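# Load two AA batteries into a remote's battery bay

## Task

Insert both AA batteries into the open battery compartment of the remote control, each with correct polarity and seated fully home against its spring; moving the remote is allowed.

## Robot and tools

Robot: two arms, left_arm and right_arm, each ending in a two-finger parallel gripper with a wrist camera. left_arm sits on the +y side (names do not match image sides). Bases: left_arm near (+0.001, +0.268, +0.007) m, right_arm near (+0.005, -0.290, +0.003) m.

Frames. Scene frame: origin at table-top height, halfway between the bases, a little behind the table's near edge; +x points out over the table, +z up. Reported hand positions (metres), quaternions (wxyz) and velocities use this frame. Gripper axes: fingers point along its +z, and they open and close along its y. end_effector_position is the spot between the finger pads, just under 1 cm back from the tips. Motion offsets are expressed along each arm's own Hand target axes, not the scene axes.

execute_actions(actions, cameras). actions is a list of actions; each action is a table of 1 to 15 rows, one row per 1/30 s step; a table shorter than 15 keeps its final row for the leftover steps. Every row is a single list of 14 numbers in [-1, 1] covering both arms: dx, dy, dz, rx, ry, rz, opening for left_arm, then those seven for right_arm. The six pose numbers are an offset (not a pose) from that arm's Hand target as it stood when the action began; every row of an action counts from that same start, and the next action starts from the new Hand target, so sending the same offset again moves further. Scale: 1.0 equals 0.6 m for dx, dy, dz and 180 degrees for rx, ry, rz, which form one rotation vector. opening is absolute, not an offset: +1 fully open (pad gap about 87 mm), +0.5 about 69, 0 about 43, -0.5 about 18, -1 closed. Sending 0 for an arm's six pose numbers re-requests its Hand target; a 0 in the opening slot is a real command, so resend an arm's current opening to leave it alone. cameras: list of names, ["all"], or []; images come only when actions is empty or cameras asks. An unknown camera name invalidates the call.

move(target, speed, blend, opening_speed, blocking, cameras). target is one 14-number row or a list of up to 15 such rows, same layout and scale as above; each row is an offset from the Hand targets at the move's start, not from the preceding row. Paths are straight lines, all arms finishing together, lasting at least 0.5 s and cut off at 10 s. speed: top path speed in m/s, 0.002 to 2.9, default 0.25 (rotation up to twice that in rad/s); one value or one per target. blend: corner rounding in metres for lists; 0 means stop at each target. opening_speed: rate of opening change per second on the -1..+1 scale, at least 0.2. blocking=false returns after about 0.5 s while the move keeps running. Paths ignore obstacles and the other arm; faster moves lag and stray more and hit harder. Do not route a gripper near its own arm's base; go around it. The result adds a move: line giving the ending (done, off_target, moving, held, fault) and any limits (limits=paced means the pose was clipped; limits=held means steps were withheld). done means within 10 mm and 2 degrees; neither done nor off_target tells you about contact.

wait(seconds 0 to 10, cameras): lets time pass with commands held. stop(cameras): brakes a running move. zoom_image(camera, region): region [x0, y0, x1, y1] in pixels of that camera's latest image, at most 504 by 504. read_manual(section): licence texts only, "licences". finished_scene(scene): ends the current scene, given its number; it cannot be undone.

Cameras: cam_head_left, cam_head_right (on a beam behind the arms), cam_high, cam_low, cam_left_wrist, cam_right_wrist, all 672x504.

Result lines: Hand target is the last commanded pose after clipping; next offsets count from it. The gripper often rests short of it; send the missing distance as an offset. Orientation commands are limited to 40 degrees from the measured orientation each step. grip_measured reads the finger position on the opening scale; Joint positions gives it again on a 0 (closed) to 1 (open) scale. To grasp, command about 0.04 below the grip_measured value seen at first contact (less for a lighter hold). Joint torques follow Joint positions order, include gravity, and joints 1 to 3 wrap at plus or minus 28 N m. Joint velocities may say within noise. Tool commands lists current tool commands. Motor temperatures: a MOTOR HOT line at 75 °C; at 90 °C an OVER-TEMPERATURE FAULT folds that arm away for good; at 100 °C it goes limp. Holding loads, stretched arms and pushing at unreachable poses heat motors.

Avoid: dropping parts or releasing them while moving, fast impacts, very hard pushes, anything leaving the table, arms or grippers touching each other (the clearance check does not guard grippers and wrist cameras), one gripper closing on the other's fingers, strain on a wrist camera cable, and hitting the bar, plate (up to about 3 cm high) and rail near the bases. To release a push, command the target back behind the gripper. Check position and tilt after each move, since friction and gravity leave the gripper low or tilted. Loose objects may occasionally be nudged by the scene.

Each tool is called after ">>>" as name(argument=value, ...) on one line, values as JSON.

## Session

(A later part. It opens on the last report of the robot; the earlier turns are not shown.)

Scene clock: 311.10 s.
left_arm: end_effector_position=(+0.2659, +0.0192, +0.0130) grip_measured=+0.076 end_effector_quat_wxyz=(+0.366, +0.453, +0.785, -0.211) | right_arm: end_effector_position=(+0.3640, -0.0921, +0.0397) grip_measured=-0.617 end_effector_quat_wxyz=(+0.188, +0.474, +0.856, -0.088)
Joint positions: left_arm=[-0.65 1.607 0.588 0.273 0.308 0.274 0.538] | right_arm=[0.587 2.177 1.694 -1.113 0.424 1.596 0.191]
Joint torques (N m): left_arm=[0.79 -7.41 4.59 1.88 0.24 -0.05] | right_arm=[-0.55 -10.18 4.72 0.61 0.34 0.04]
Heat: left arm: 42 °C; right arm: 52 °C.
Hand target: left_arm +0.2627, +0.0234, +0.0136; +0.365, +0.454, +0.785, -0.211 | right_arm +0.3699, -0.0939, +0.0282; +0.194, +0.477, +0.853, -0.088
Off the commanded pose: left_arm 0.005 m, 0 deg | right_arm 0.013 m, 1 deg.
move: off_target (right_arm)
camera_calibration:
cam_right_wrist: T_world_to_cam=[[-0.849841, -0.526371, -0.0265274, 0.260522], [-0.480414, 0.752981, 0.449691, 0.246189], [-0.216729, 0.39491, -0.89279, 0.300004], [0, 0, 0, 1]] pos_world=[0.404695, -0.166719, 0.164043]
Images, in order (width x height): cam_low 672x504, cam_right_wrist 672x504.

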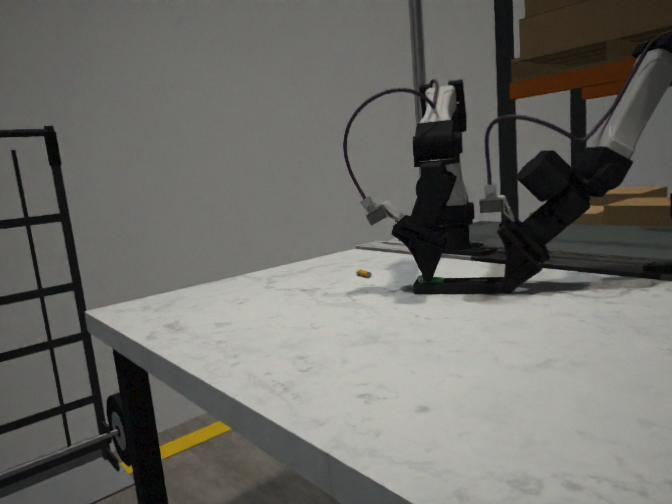

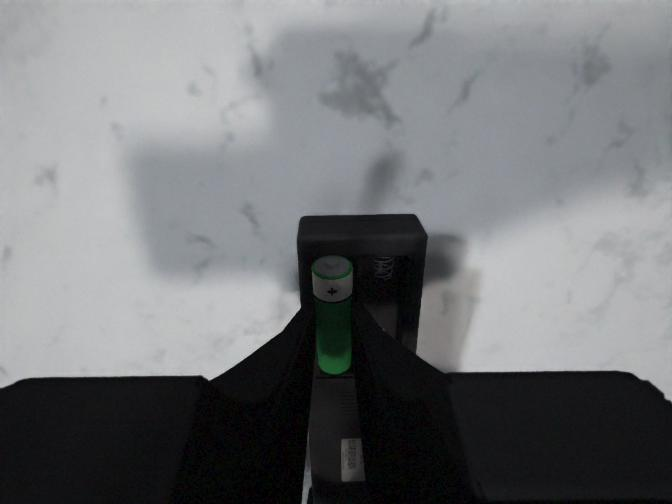

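>>> move(target=[[0,0,0,0,0,0,0.0,0,0,0,0,0,0,-0.4],[0,0,0,0,0,0,0.0,-0.035,0,-0.076,0,0,0,-0.4]], speed=0.06, opening_speed=0.5, cameras=["cam_right_wrist","cam_low"])

>>> zoom_image(camera="cam_low", region=[390, 235, 520, 305])

>>> zoom_image(camera="cam_right_wrist", region=[230, 180, 430, 380])

Scene clock: 316.50 s.
left_arm: end_effector_position=(+0.2653, +0.0188, +0.0130) grip_measured=+0.076 end_effector_quat_wxyz=(+0.366, +0.454, +0.784, -0.213) | right_arm: end_effector_position=(+0.3571, -0.0970, +0.0580) grip_measured=-0.400 end_effector_quat_wxyz=(+0.175, +0.469, +0.859, -0.111)
Joint positions: left_arm=[-0.65 1.607 0.588 0.273 0.313 0.277 0.538] | right_arm=[0.587 2.186 1.782 -1.246 0.424 1.595 0.3]
Joint torques (N m): left_arm=[0.79 -7.39 4.59 1.89 0.19 -0.08] | right_arm=[-0.72 -14.9 9.69 0.09 0.32 0.1]
Heat: left arm: 42 °C; right arm: 52 °C.
Hand target: left_arm +0.2627, +0.0234, +0.0136; +0.365, +0.454, +0.785, -0.211 | right_arm +0.3686, -0.0950, +0.0785; +0.194, +0.477, +0.853, -0.088
Off the commanded pose: left_arm 0.005 m, 0 deg | right_arm 0.023 m, 4 deg.
move: off_target (right_arm)
camera_calibration:
cam_right_wrist: T_world_to_cam=[[-0.849264, -0.527213, 0.0282508, 0.249023], [-0.460814, 0.766295, 0.447709, 0.232759], [-0.257686, 0.367204, -0.893733, 0.32878], [0, 0, 0, 1]] pos_world=[0.403467, -0.167804, 0.182598]
Images, in order (width x height): cam_low 672x504, cam_right_wrist 672x504.

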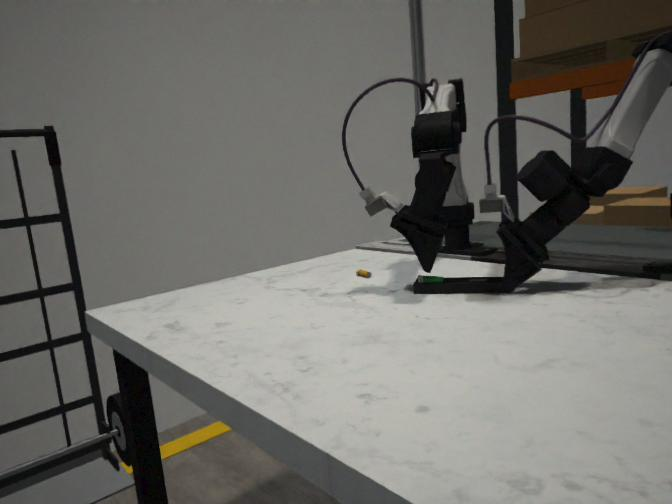

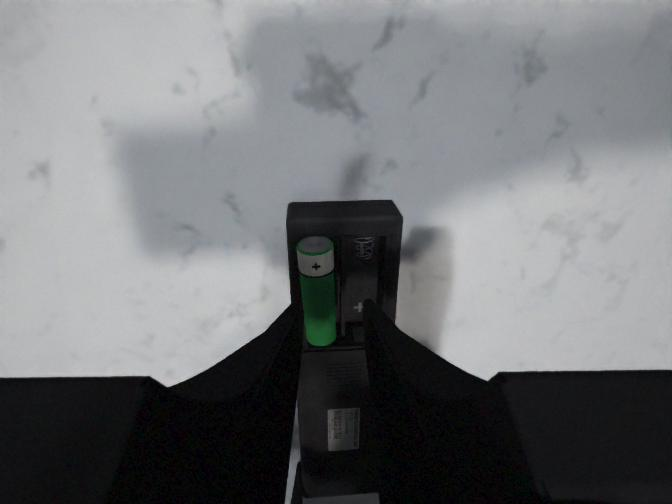

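Scaled by 3.877 from the camera's 672x504 image, which has a finer 960x720 frame.

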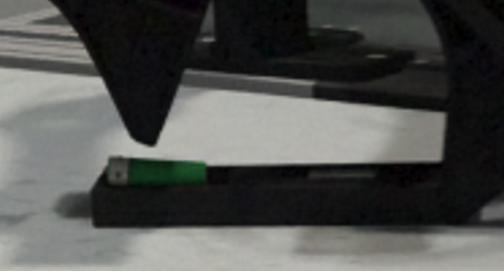

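Scaled by 2.520 from the camera's 672x504 image, which has a finer 960x720 frame.

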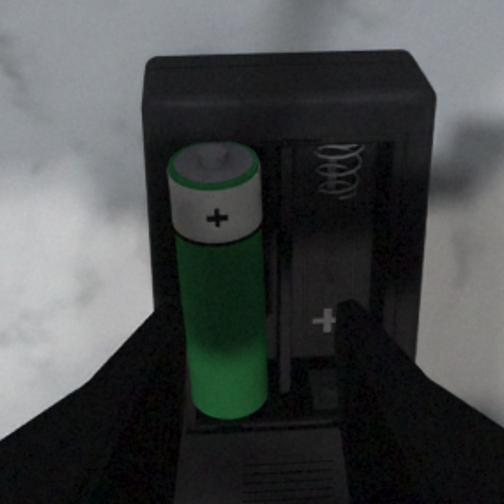

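>>> move(target=[[0,0,0,0,0,0,0.0,-0.025,-0.0014,-0.055,0,0.056,0,-0.3],[0,0,0,0,0,0,0.0,0.0253,-0.0014,0.0597,0,0.056,0,-0.3]], speed=0.06, cameras=["cam_right_wrist","cam_low"])

>>> zoom_image(camera="cam_low", region=[390, 235, 520, 305])

>>> zoom_image(camera="cam_right_wrist", region=[230, 180, 430, 380])

Scene clock: 322.53 s.
left_arm: end_effector_position=(+0.2653, +0.0188, +0.0130) grip_measured=+0.076 end_effector_quat_wxyz=(+0.366, +0.454, +0.784, -0.213) | right_arm: end_effector_position=(+0.3688, -0.0967, +0.0408) grip_measured=-0.300 end_effector_quat_wxyz=(+0.123, +0.482, +0.866, -0.054)
Joint positions: left_arm=[-0.65 1.607 0.588 0.273 0.313 0.277 0.538] | right_arm=[0.508 2.177 1.712 -1.109 0.278 1.519 0.35]
Joint torques (N m): left_arm=[0.79 -7.39 4.59 1.89 0.2 -0.08] | right_arm=[-0.61 -12.37 5.41 0.37 -0.01 0]
Motor temperatures (°C): left_arm=[27 43 33 39 27 30 33] | right_arm=[29 54 37 30 30 26 28]
Heat: left arm: 43 °C; right arm: 54 °C.
Hand target: left_arm +0.2627, +0.0234, +0.0136; +0.365, +0.454, +0.785, -0.211 | right_arm +0.3696, -0.0956, +0.0395; +0.118, +0.483, +0.866, -0.045
Off the commanded pose: left_arm 0.005 m, 0 deg | right_arm 0.002 m, 1 deg.
move: done
camera_calibration:
cam_right_wrist: T_world_to_cam=[[-0.852985, -0.521461, -0.0222625, 0.263614], [-0.437289, 0.690713, 0.575929, 0.224392], [-0.284947, 0.500994, -0.817197, 0.336222], [0, 0, 0, 1]] pos_world=[0.418788, -0.185971, 0.151394]
Images, in order (width x height): cam_low 672x504, cam_right_wrist 672x504.

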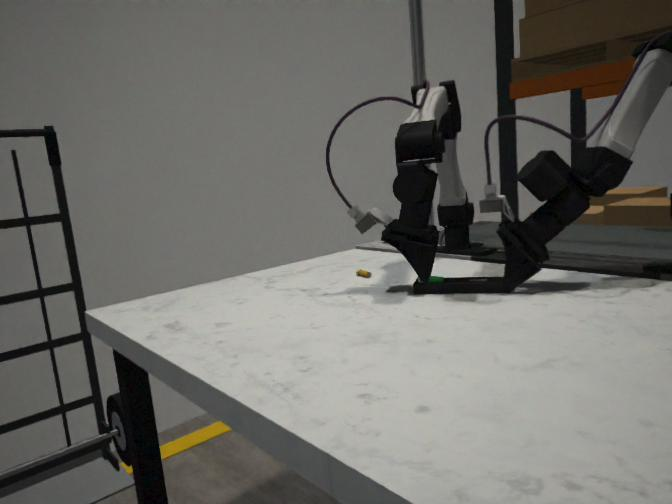

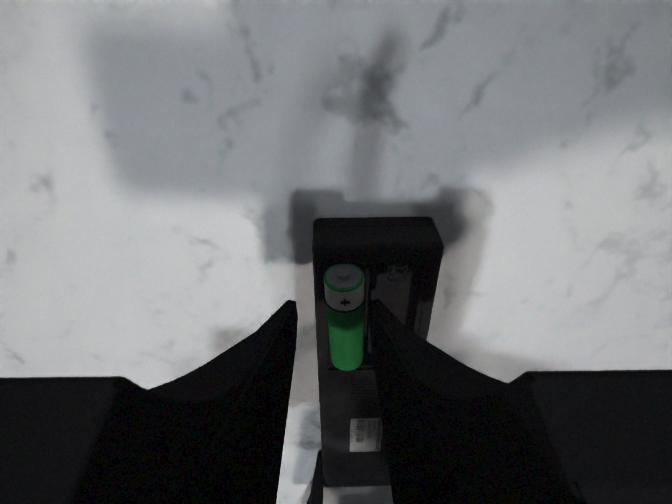

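Scaled by 3.877 from the camera's 672x504 image, which has a finer 960x720 frame.

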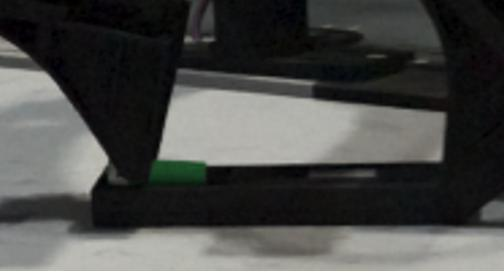

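Scaled by 2.520 from the camera's 672x504 image, which has a finer 960x720 frame.

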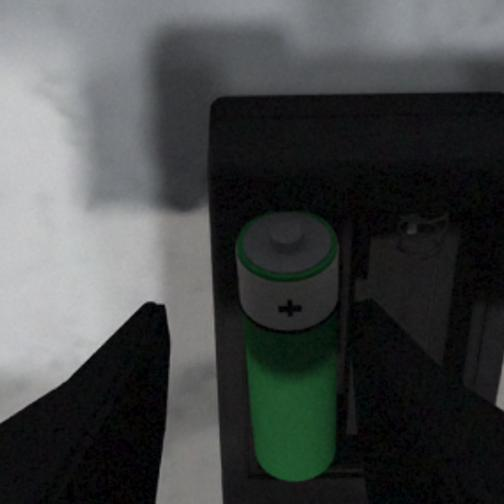

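>>> move(target=[[0,0,0,0,0,0,0.0,-0.012,-0.009,-0.045,0,0,0,-0.3],[0,0,0,0,0,0,0.0,0.001,-0.009,0.002,0,0,0,-0.3]], speed=0.06, cameras=["cam_right_wrist","cam_low"])

>>> zoom_image(camera="cam_low", region=[390, 235, 520, 305])

>>> zoom_image(camera="cam_right_wrist", region=[230, 180, 430, 380])

Scene clock: 326.13 s.
left_arm: end_effector_position=(+0.2653, +0.0188, +0.0130) grip_measured=+0.076 end_effector_quat_wxyz=(+0.366, +0.454, +0.784, -0.213) | right_arm: end_effector_position=(+0.3646, -0.0989, +0.0372) grip_measured=-0.300 end_effector_quat_wxyz=(+0.122, +0.481, +0.867, -0.056)
Joint positions: left_arm=[-0.65 1.607 0.588 0.273 0.313 0.277 0.538] | right_arm=[0.508 2.166 1.68 -1.092 0.277 1.517 0.35]
Joint torques (N m): left_arm=[0.8 -7.39 4.59 1.89 0.2 -0.07] | right_arm=[-0.58 -12.93 5 0.37 0.02 0.03]
Heat: left arm: 43 °C; right arm: 53 °C.
Hand target: left_arm +0.2627, +0.0234, +0.0137; +0.365, +0.454, +0.785, -0.211 | right_arm +0.3649, -0.0983, +0.0381; +0.118, +0.483, +0.866, -0.045
Off the commanded pose: left_arm 0.005 m, 0 deg | right_arm 0.001 m, 1 deg.
move: done
camera_calibration:
cam_right_wrist: T_world_to_cam=[[-0.851881, -0.523445, -0.0174554, 0.257949], [-0.436362, 0.690938, 0.576361, 0.225856], [-0.289633, 0.498608, -0.817009, 0.334599], [0, 0, 0, 1]] pos_world=[0.415208, -0.187864, 0.147698]
Images, in order (width x height): cam_low 672x504, cam_right_wrist 672x504.

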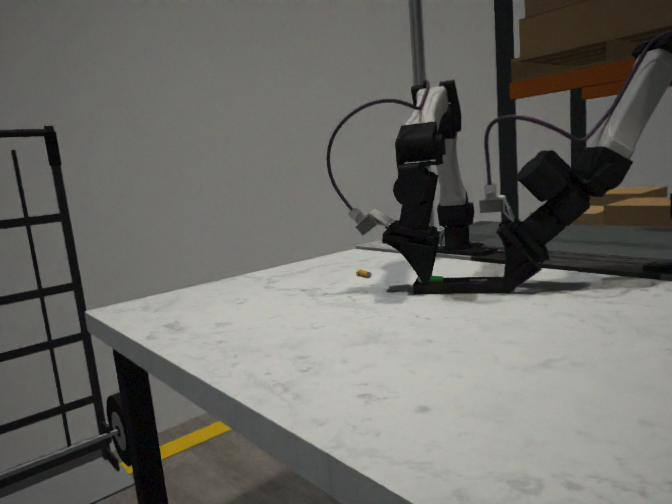

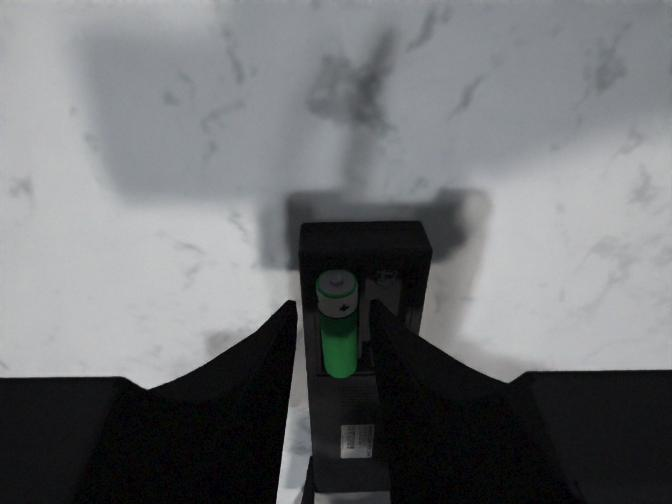

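Scaled by 3.877 from the camera's 672x504 image, which has a finer 960x720 frame.

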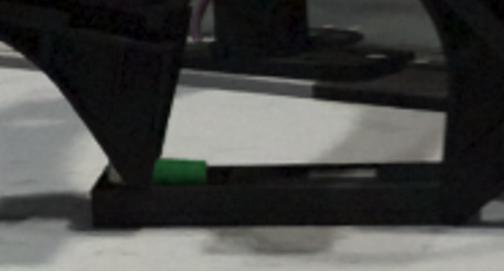

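Scaled by 2.520 from the camera's 672x504 image, which has a finer 960x720 frame.

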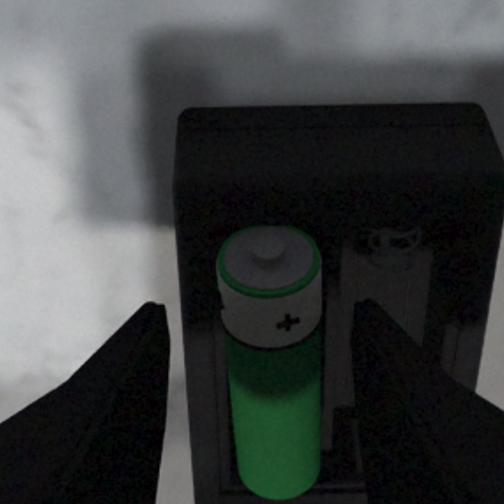

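>>> move(target=[0,0,0,0,0,0,0.0,0,0,0,0,0,0,-0.75], opening_speed=0.4, cameras=["cam_right_wrist","cam_low"])

>>> zoom_image(camera="cam_right_wrist", region=[230, 180, 430, 380])

Scene clock: 328.23 s.
left_arm: end_effector_position=(+0.2653, +0.0188, +0.0130) grip_measured=+0.076 end_effector_quat_wxyz=(+0.366, +0.454, +0.784, -0.213) | right_arm: end_effector_position=(+0.3649, -0.0987, +0.0372) grip_measured=-0.609 end_effector_quat_wxyz=(+0.122, +0.481, +0.867, -0.055)
Joint positions: left_arm=[-0.65 1.607 0.588 0.273 0.313 0.277 0.538] | right_arm=[0.508 2.166 1.68 -1.091 0.277 1.516 0.196]
Joint torques (N m): left_arm=[0.8 -7.39 4.57 1.89 0.2 -0.08] | right_arm=[-0.76 -13 5 0.37 0.01 0.04]
Heat: left arm: 43 °C; right arm: 53 °C.
Hand target: left_arm +0.2627, +0.0234, +0.0137; +0.365, +0.454, +0.785, -0.211 | right_arm +0.3649, -0.0982, +0.0381; +0.118, +0.483, +0.866, -0.045
Off the commanded pose: left_arm 0.005 m, 0 deg | right_arm 0.001 m, 1 deg.
move: done
camera_calibration:
cam_right_wrist: T_world_to_cam=[[-0.851702, -0.523686, -0.018883, 0.258311], [-0.437165, 0.690196, 0.576641, 0.22596], [-0.288946, 0.499382, -0.816779, 0.334383], [0, 0, 0, 1]] pos_world=[0.415405, -0.187668, 0.147696]
Images, in order (width x height): cam_low 672x504, cam_right_wrist 672x504.

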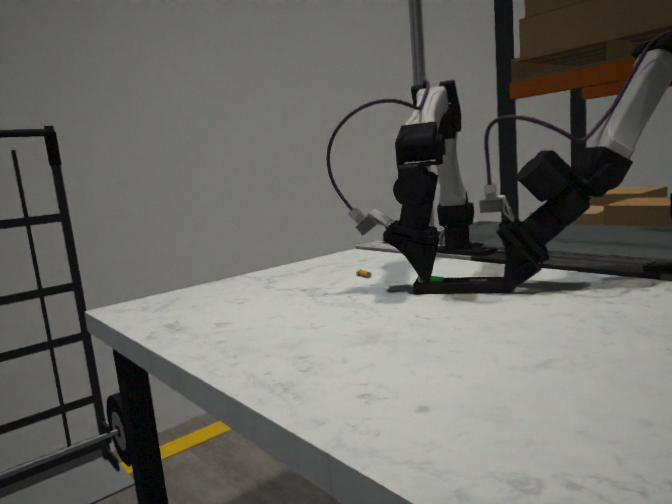

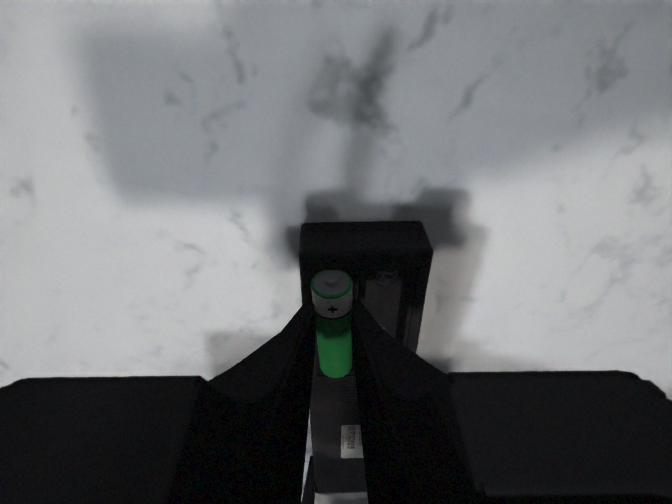

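Scaled by 2.520 from the camera's 672x504 image, which has a finer 960x720 frame.

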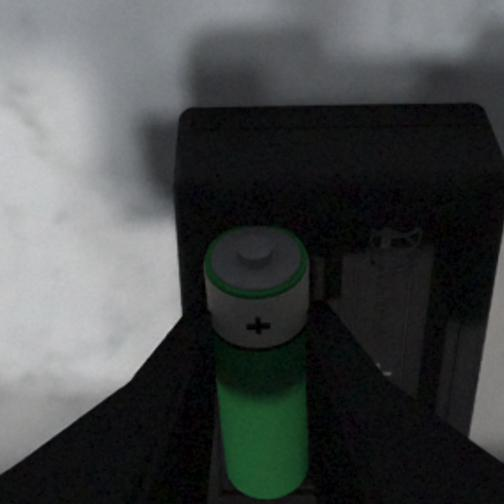

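>>> move(target=[0,0,0,0,0,0,0.0,0.018,-0.009,0.002,0,0,0,-0.75], speed=0.06, cameras=["cam_right_wrist","cam_low"])

>>> zoom_image(camera="cam_low", region=[390, 235, 520, 305])

>>> zoom_image(camera="cam_right_wrist", region=[230, 180, 430, 380])

Scene clock: 329.93 s.
left_arm: end_effector_position=(+0.2653, +0.0188, +0.0130) grip_measured=+0.076 end_effector_quat_wxyz=(+0.366, +0.454, +0.784, -0.213) | right_arm: end_effector_position=(+0.3634, -0.0977, +0.0364) grip_measured=-0.609 end_effector_quat_wxyz=(+0.126, +0.484, +0.865, -0.048)
Joint positions: left_arm=[-0.65 1.607 0.588 0.273 0.313 0.277 0.538] | right_arm=[0.512 2.147 1.647 -1.062 0.277 1.526 0.196]
Joint torques (N m): left_arm=[0.8 -7.39 4.57 1.89 0.2 -0.08] | right_arm=[0.91 -12.66 3.99 0.28 0.01 0.16]
Heat: left arm: 43 °C; right arm: 53 °C.
Hand target: left_arm +0.2627, +0.0234, +0.0137; +0.365, +0.454, +0.785, -0.211 | right_arm +0.3551, -0.0923, +0.0341; +0.118, +0.483, +0.866, -0.045
Off the commanded pose: left_arm 0.005 m, 0 deg | right_arm 0.010 m, 1 deg.
move: done
camera_calibration:
cam_right_wrist: T_world_to_cam=[[-0.854154, -0.518778, -0.0359191, 0.259524], [-0.441891, 0.687677, 0.576049, 0.226662], [-0.274141, 0.507907, -0.816625, 0.328333], [0, 0, 0, 1]] pos_world=[0.411842, -0.187997, 0.146879]
Images, in order (width x height): cam_low 672x504, cam_right_wrist 672x504.

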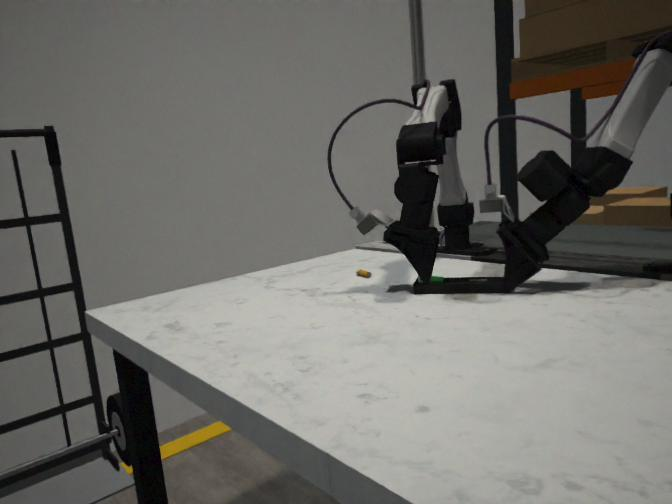

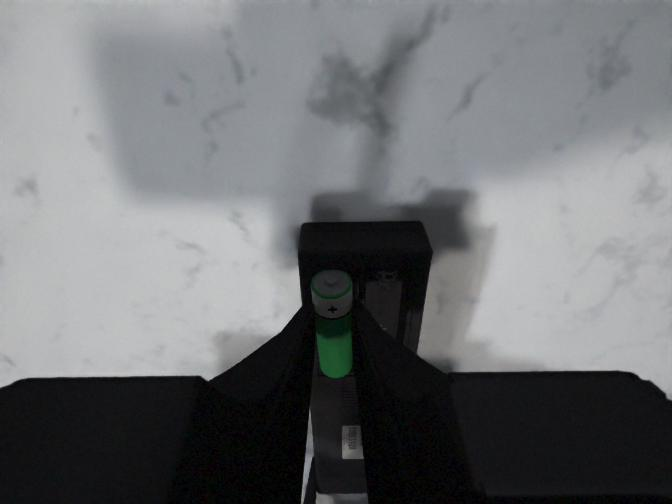

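Scaled by 3.877 from the camera's 672x504 image, which has a finer 960x720 frame.

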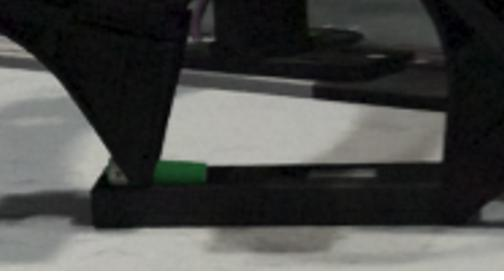

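Scaled by 2.520 from the camera's 672x504 image, which has a finer 960x720 frame.

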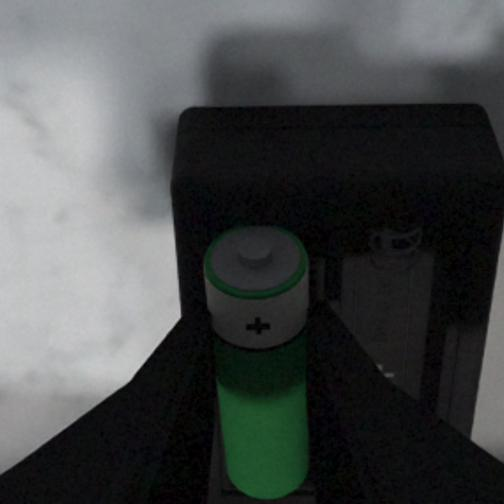

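>>> move(target=[0,0,0,0,0,0,0.0,0.023,-0.004,0.001,0,0,0,-0.8], speed=0.06, cameras=["cam_right_wrist","cam_low"])

>>> zoom_image(camera="cam_low", region=[390, 235, 520, 305])

>>> zoom_image(camera="cam_right_wrist", region=[230, 180, 430, 380])

Scene clock: 331.63 s.
left_arm: end_effector_position=(+0.2648, +0.0192, +0.0131) grip_measured=+0.076 end_effector_quat_wxyz=(+0.365, +0.455, +0.784, -0.213) | right_arm: end_effector_position=(+0.3606, -0.0947, +0.0363) grip_measured=-0.609 end_effector_quat_wxyz=(+0.138, +0.491, +0.859, -0.050)
Joint positions: left_arm=[-0.65 1.604 0.588 0.268 0.313 0.278 0.538] | right_arm=[0.531 2.136 1.628 -1.053 0.3 1.562 0.196]
Joint torques (N m): left_arm=[0.8 -7.2 4.59 1.94 0.2 -0.09] | right_arm=[1.91 -11.85 3.74 0.29 -0.17 0.15]
Heat: left arm: 43 °C; right arm: 53 °C.
Hand target: left_arm +0.2627, +0.0234, +0.0137; +0.365, +0.454, +0.785, -0.212 | right_arm +0.3462, -0.0824, +0.0300; +0.118, +0.483, +0.866, -0.045
Off the commanded pose: left_arm 0.005 m, 0 deg | right_arm 0.020 m, 3 deg.
move: off_target (right_arm)
camera_calibration:
cam_right_wrist: T_world_to_cam=[[-0.861554, -0.50546, -0.0472729, 0.263046], [-0.442621, 0.702301, 0.557548, 0.225747], [-0.248618, 0.501282, -0.828797, 0.316512], [0, 0, 0, 1]] pos_world=[0.40524, -0.184245, 0.148894]
Images, in order (width x height): cam_low 672x504, cam_right_wrist 672x504.

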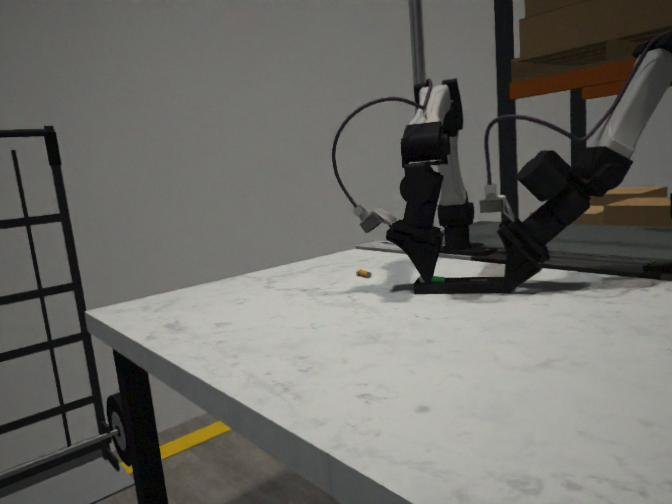

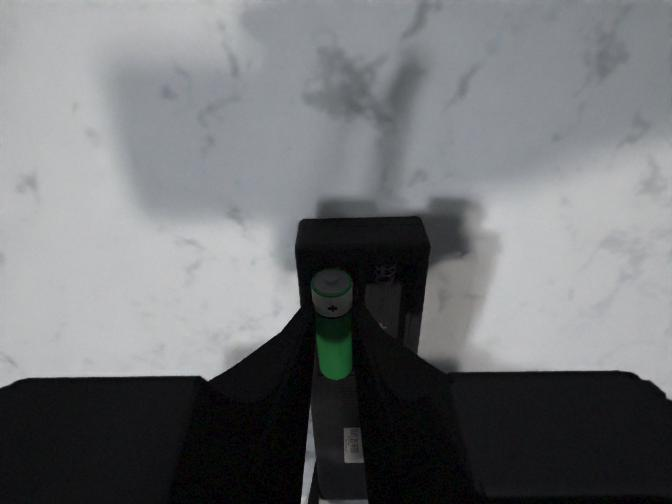

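Scaled by 3.877 from the camera's 672x504 image, which has a finer 960x720 frame.

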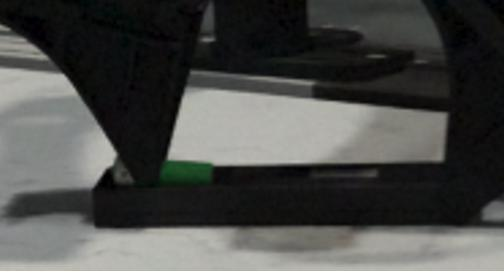

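Scaled by 2.520 from the camera's 672x504 image, which has a finer 960x720 frame.

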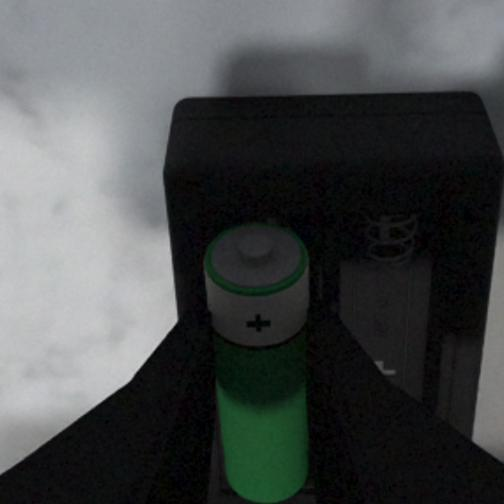

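>>> move(target=[[0,0,0,0,0,0,0.0,0.015,-0.003,0.0,0,0,0,-0.8],[0,0,0,0,0,0,0.0,0.018,-0.003,0.012,0,0.05,0,-0.8]], speed=0.06, cameras=["cam_right_wrist","cam_low"])

>>> zoom_image(camera="cam_low", region=[390, 235, 520, 305])

>>> zoom_image(camera="cam_right_wrist", region=[230, 180, 430, 380])

Scene clock: 335.33 s.
left_arm: end_effector_position=(+0.2642, +0.0197, +0.0131) grip_measured=+0.076 end_effector_quat_wxyz=(+0.363, +0.455, +0.785, -0.212) | right_arm: end_effector_position=(+0.3572, -0.0880, +0.0349) grip_measured=-0.609 end_effector_quat_wxyz=(+0.093, +0.494, +0.864, -0.014)
Joint positions: left_arm=[-0.65 1.602 0.588 0.263 0.313 0.279 0.538] | right_arm=[0.499 2.123 1.601 -1.018 0.184 1.531 0.196]
Joint torques (N m): left_arm=[0.8 -6.98 4.6 1.99 0.2 -0.1] | right_arm=[0.7 -9.83 3.17 0.45 -0.59 0]
Heat: left arm: 42 °C; right arm: 54 °C.
Hand target: left_arm +0.2627, +0.0234, +0.0137; +0.365, +0.454, +0.785, -0.212 | right_arm +0.3403, -0.0758, +0.0203; +0.050, +0.485, +0.873, -0.007
Off the commanded pose: left_arm 0.004 m, 0 deg | right_arm 0.025 m, 5 deg.
move: off_target (right_arm)
camera_calibration:
cam_right_wrist: T_world_to_cam=[[-0.861803, -0.503298, -0.063144, 0.264311], [-0.418734, 0.635634, 0.648561, 0.202693], [-0.286283, 0.585372, -0.758539, 0.329553], [0, 0, 0, 1]] pos_world=[0.407003, -0.188722, 0.13521]
Images, in order (width x height): cam_low 672x504, cam_right_wrist 672x504.

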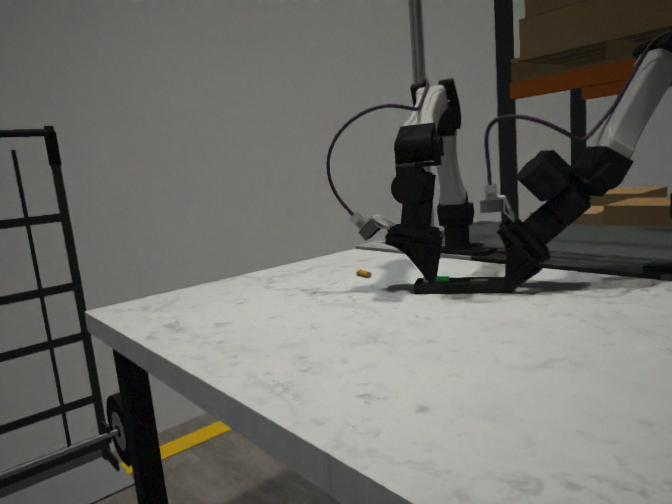

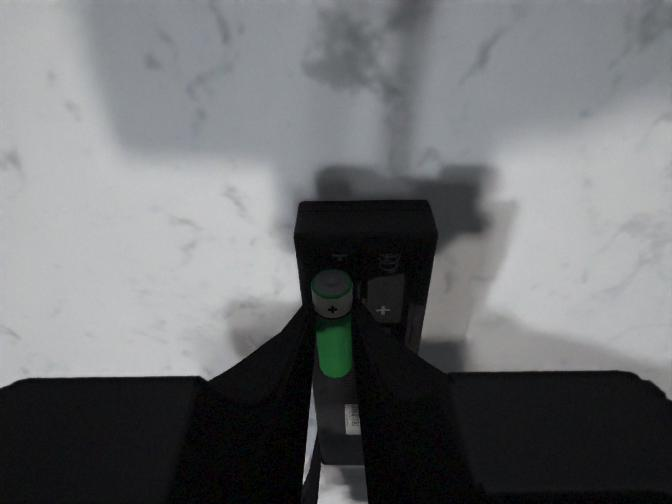

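Scaled by 3.877 from the camera's 672x504 image, which has a finer 960x720 frame.

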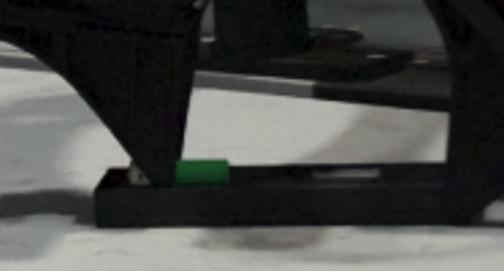

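Scaled by 2.520 from the camera's 672x504 image, which has a finer 960x720 frame.

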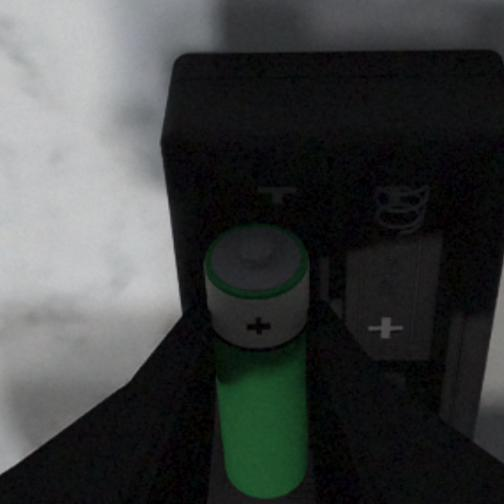

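>>> move(target=[[0,0,0,0,0,0,0.0,-0.0537,0.0167,-0.149,0,-0.1,0,-0.8],[0,0,0,0,0,0,0.0,-0.0415,0.0167,-0.0328,0,-0.1,0,-0.8]], speed=0.1, cameras=["cam_right_wrist","cam_low"])

>>> zoom_image(camera="cam_low", region=[390, 235, 520, 305])

>>> zoom_image(camera="cam_right_wrist", region=[230, 180, 430, 380])

Scene clock: 343.93 s.
left_arm: end_effector_position=(+0.2642, +0.0197, +0.0131) grip_measured=+0.076 end_effector_quat_wxyz=(+0.363, +0.456, +0.784, -0.212) | right_arm: end_effector_position=(+0.3588, -0.0920, +0.0459) grip_measured=-0.609 end_effector_quat_wxyz=(+0.177, +0.479, +0.856, -0.083)
Joint positions: left_arm=[-0.65 1.602 0.588 0.263 0.313 0.28 0.538] | right_arm=[0.584 2.156 1.689 -1.132 0.4 1.601 0.196]
Joint torques (N m): left_arm=[0.8 -6.98 4.59 1.99 0.2 -0.11] | right_arm=[0.4 -11.22 5.63 0.32 0.39 0.14]
Heat: left arm: 42 °C; right arm: 54 °C.
Hand target: left_arm +0.2628, +0.0234, +0.0137; +0.365, +0.454, +0.785, -0.211 | right_arm +0.3604, -0.0902, +0.0426; +0.186, +0.478, +0.854, -0.083
Off the commanded pose: left_arm 0.004 m, 0 deg | right_arm 0.004 m, 1 deg.
move: done
camera_calibration:
cam_right_wrist: T_world_to_cam=[[-0.853956, -0.519727, -0.02535, 0.258214], [-0.468731, 0.747185, 0.471175, 0.235168], [-0.225941, 0.414245, -0.881675, 0.30894], [0, 0, 0, 1]] pos_world=[0.400537, -0.16949, 0.168125]
Images, in order (width x height): cam_low 672x504, cam_right_wrist 672x504.

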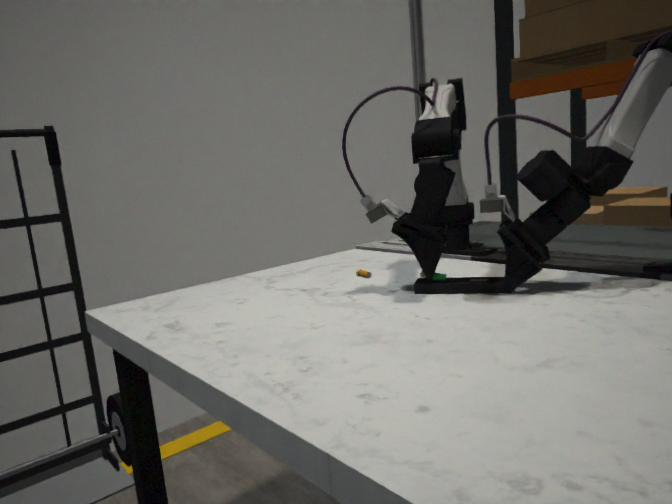

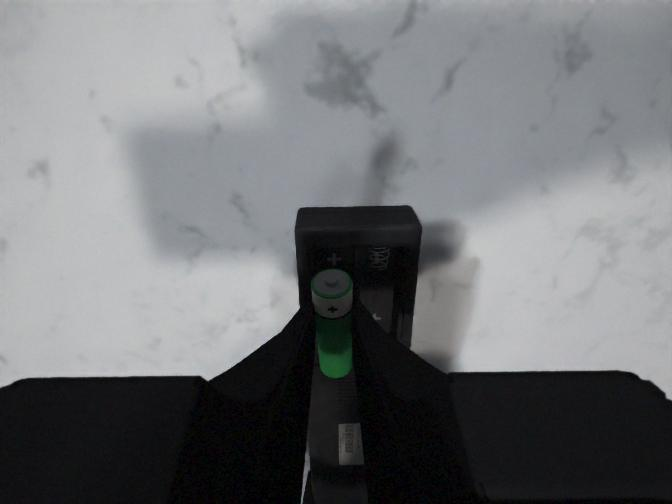

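Scaled by 3.877 from the camera's 672x504 image, which has a finer 960x720 frame.

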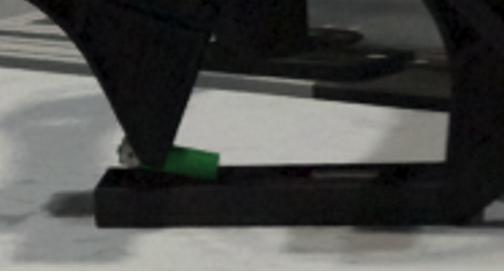

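Scaled by 2.520 from the camera's 672x504 image, which has a finer 960x720 frame.

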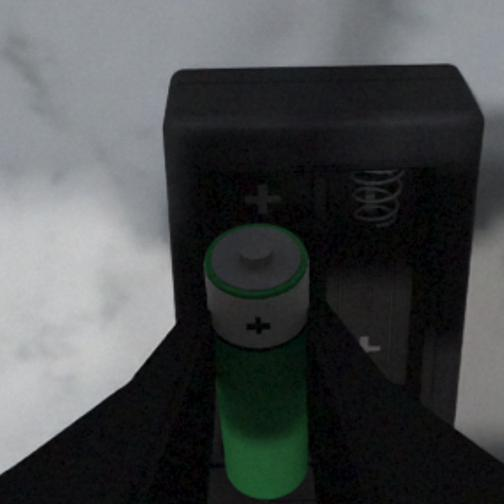

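>>> move(target=[[0,0,0,0,0,0,0.0,-0.0397,0,-0.0727,0,-0.03,0,-0.8],[0,0,0,0,0,0,0.0,0.001,0.0005,0.0187,0,-0.03,0,-0.8]], speed=0.08, cameras=["cam_right_wrist","cam_low"])

>>> zoom_image(camera="cam_low", region=[390, 235, 520, 305])

>>> zoom_image(camera="cam_right_wrist", region=[230, 180, 430, 380])

Scene clock: 347.67 s.
left_arm: end_effector_position=(+0.2642, +0.0197, +0.0131) grip_measured=+0.076 end_effector_quat_wxyz=(+0.363, +0.456, +0.784, -0.212) | right_arm: end_effector_position=(+0.3613, -0.0957, +0.0382) grip_measured=-0.609 end_effector_quat_wxyz=(+0.218, +0.475, +0.846, -0.106)
Joint positions: left_arm=[-0.65 1.602 0.588 0.263 0.313 0.28 0.538] | right_arm=[0.614 2.175 1.673 -1.118 0.495 1.639 0.196]
Joint torques (N m): left_arm=[0.84 -6.99 4.59 1.99 0.19 -0.11] | right_arm=[0.43 -11.03 5.12 0.37 0.4 0.11]
Heat: left arm: 42 °C; right arm: 54 °C.
Hand target: left_arm +0.2628, +0.0234, +0.0137; +0.365, +0.454, +0.785, -0.211 | right_arm +0.3629, -0.0933, +0.0320; +0.226, +0.474, +0.845, -0.106
Off the commanded pose: left_arm 0.004 m, 0 deg | right_arm 0.007 m, 1 deg.
move: done
camera_calibration:
cam_right_wrist: T_world_to_cam=[[-0.854942, -0.518066, -0.0260965, 0.258861], [-0.487063, 0.784438, 0.383961, 0.256156], [-0.178446, 0.340975, -0.92298, 0.281683], [0, 0, 0, 1]] pos_world=[0.396341, -0.162879, 0.16839]
Images, in order (width x height): cam_low 672x504, cam_right_wrist 672x504.

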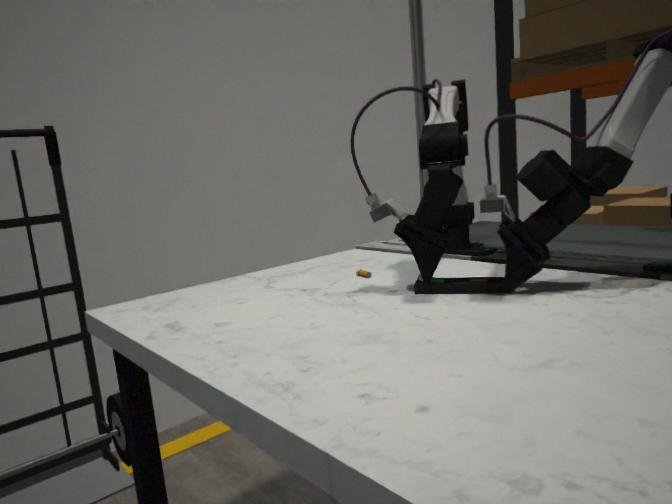

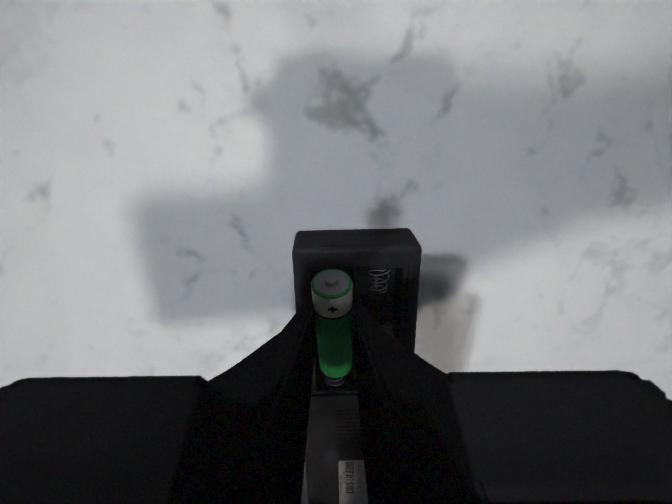

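Scaled by 3.877 from the camera's 672x504 image, which has a finer 960x720 frame.

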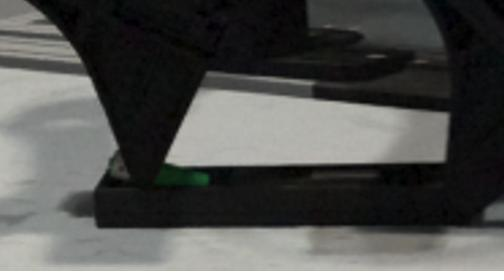

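Scaled by 2.520 from the camera's 672x504 image, which has a finer 960x720 frame.

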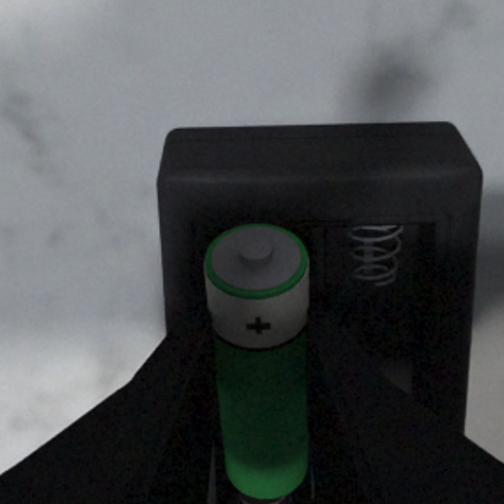

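>>> move(target=[0,0,0,0,0,0,0.0,0.0227,0.001,-0.0073,0,0,0,-0.85], speed=0.06, cameras=["cam_right_wrist","cam_low"])

>>> zoom_image(camera="cam_low", region=[390, 235, 520, 305])

>>> zoom_image(camera="cam_right_wrist", region=[230, 210, 430, 410])

Scene clock: 349.73 s.
left_arm: end_effector_position=(+0.2642, +0.0197, +0.0131) grip_measured=+0.076 end_effector_quat_wxyz=(+0.363, +0.456, +0.784, -0.212) | right_arm: end_effector_position=(+0.3597, -0.0928, +0.0374) grip_measured=-0.609 end_effector_quat_wxyz=(+0.233, +0.475, +0.841, -0.113)
Joint positions: left_arm=[-0.65 1.602 0.588 0.263 0.313 0.28 0.538] | right_arm=[0.637 2.182 1.673 -1.124 0.529 1.672 0.196]
Joint torques (N m): left_arm=[0.8 -6.99 4.59 1.99 0.2 -0.1] | right_arm=[1.36 -10.22 6.22 0.32 0.09 0.19]
Heat: left arm: 42 °C; right arm: 54 °C.
Hand target: left_arm +0.2628, +0.0234, +0.0137; +0.365, +0.454, +0.785, -0.211 | right_arm +0.3560, -0.0810, +0.0292; +0.226, +0.474, +0.845, -0.106
Off the commanded pose: left_arm 0.004 m, 0 deg | right_arm 0.015 m, 1 deg.
move: off_target (right_arm)
camera_calibration:
cam_right_wrist: T_world_to_cam=[[-0.857023, -0.514299, -0.0317374, 0.260214], [-0.491273, 0.796967, 0.351418, 0.257382], [-0.155441, 0.316765, -0.935681, 0.269524], [0, 0, 0, 1]] pos_world=[0.391349, -0.156673, 0.169998]
Images, in order (width x height): cam_low 672x504, cam_right_wrist 672x504.

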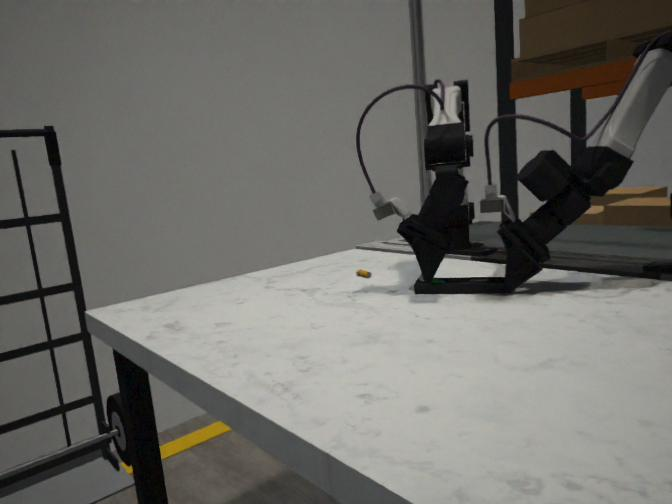

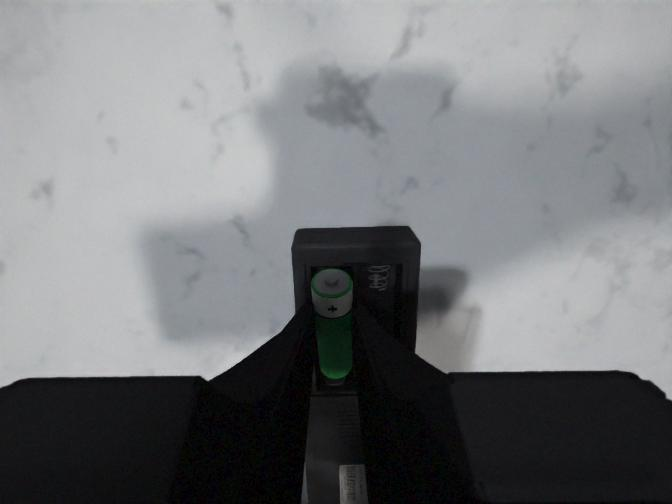

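Scaled by 3.877 from the camera's 672x504 image, which has a finer 960x720 frame.

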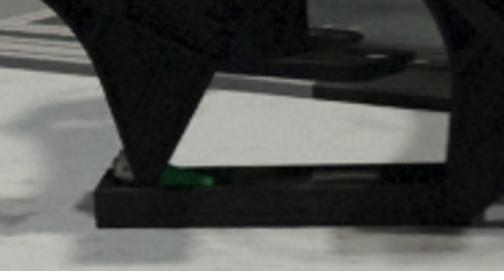

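Scaled by 2.520 from the camera's 672x504 image, which has a finer 960x720 frame.

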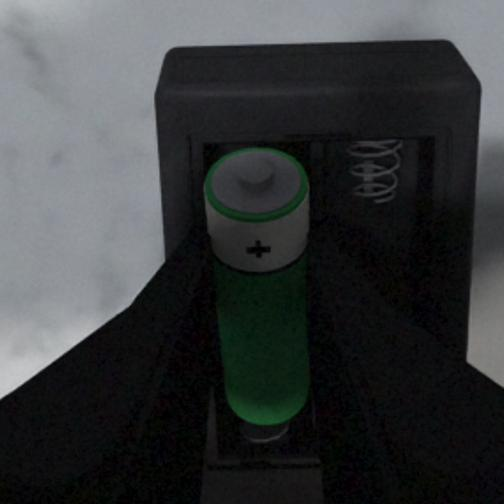

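>>> move(target=[0,0,0,0,0,0,0.0,0.0195,0.0,-0.004,0,0,0,-0.85], speed=0.06, cameras=["cam_right_wrist","cam_low"])

>>> zoom_image(camera="cam_low", region=[390, 235, 520, 305])

>>> zoom_image(camera="cam_right_wrist", region=[230, 210, 430, 410])

Scene clock: 351.93 s.
left_arm: end_effector_position=(+0.2643, +0.0198, +0.0131) grip_measured=+0.076 end_effector_quat_wxyz=(+0.364, +0.456, +0.784, -0.212) | right_arm: end_effector_position=(+0.3582, -0.0910, +0.0371) grip_measured=-0.609 end_effector_quat_wxyz=(+0.248, +0.477, +0.835, -0.119)
Joint positions: left_arm=[-0.65 1.602 0.588 0.263 0.313 0.28 0.538] | right_arm=[0.657 2.187 1.673 -1.133 0.561 1.704 0.196]
Joint torques (N m): left_arm=[0.75 -6.98 4.6 1.99 0.2 -0.11] | right_arm=[2.03 -9.51 6.82 0.28 -0.21 0.18]
Heat: left arm: 42 °C; right arm: 54 °C.
Hand target: left_arm +0.2627, +0.0233, +0.0137; +0.365, +0.454, +0.785, -0.211 | right_arm +0.3502, -0.0713, +0.0257; +0.226, +0.474, +0.845, -0.106
Off the commanded pose: left_arm 0.004 m, 0 deg | right_arm 0.024 m, 3 deg.
move: off_target (right_arm)
camera_calibration:
cam_right_wrist: T_world_to_cam=[[-0.859927, -0.508986, -0.038196, 0.261732], [-0.492931, 0.808719, 0.320925, 0.25809], [-0.132457, 0.2948, -0.946334, 0.258716], [0, 0, 0, 1]] pos_world=[0.386559, -0.151774, 0.172001]
Images, in order (width x height): cam_low 672x504, cam_right_wrist 672x504.

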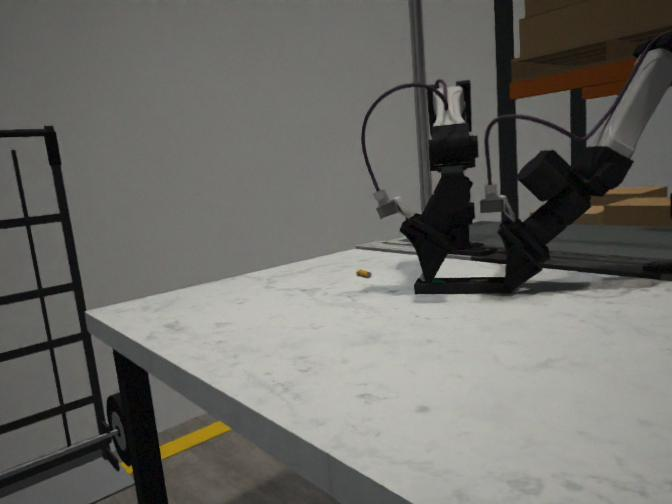

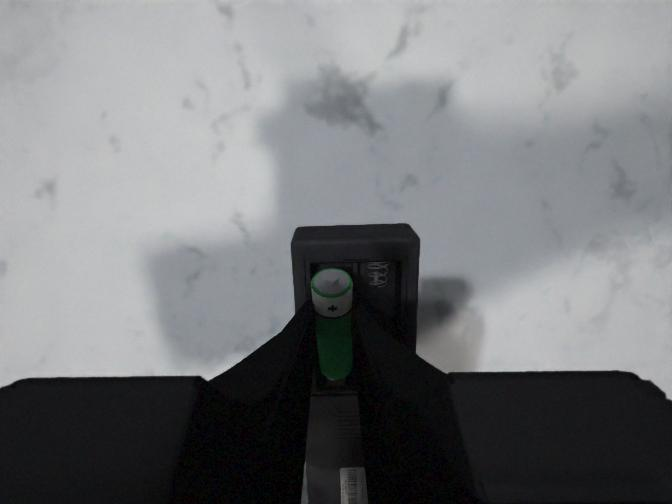

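Scaled by 3.877 from the camera's 672x504 image, which has a finer 960x720 frame.

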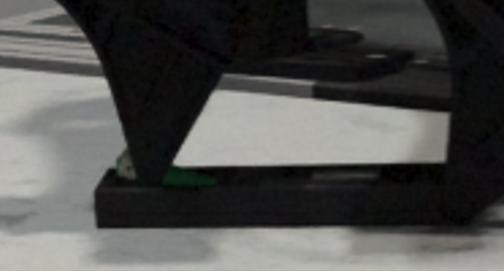

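Scaled by 2.520 from the camera's 672x504 image, which has a finer 960x720 frame.

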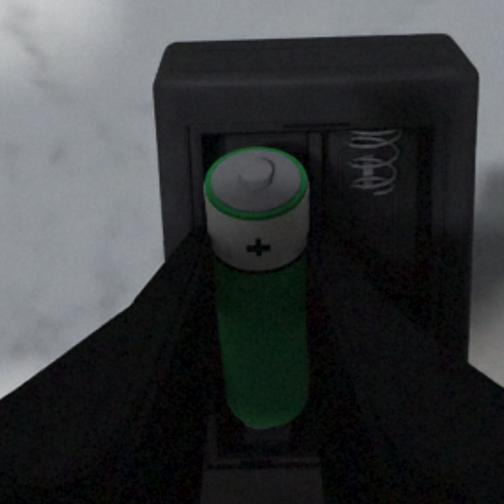

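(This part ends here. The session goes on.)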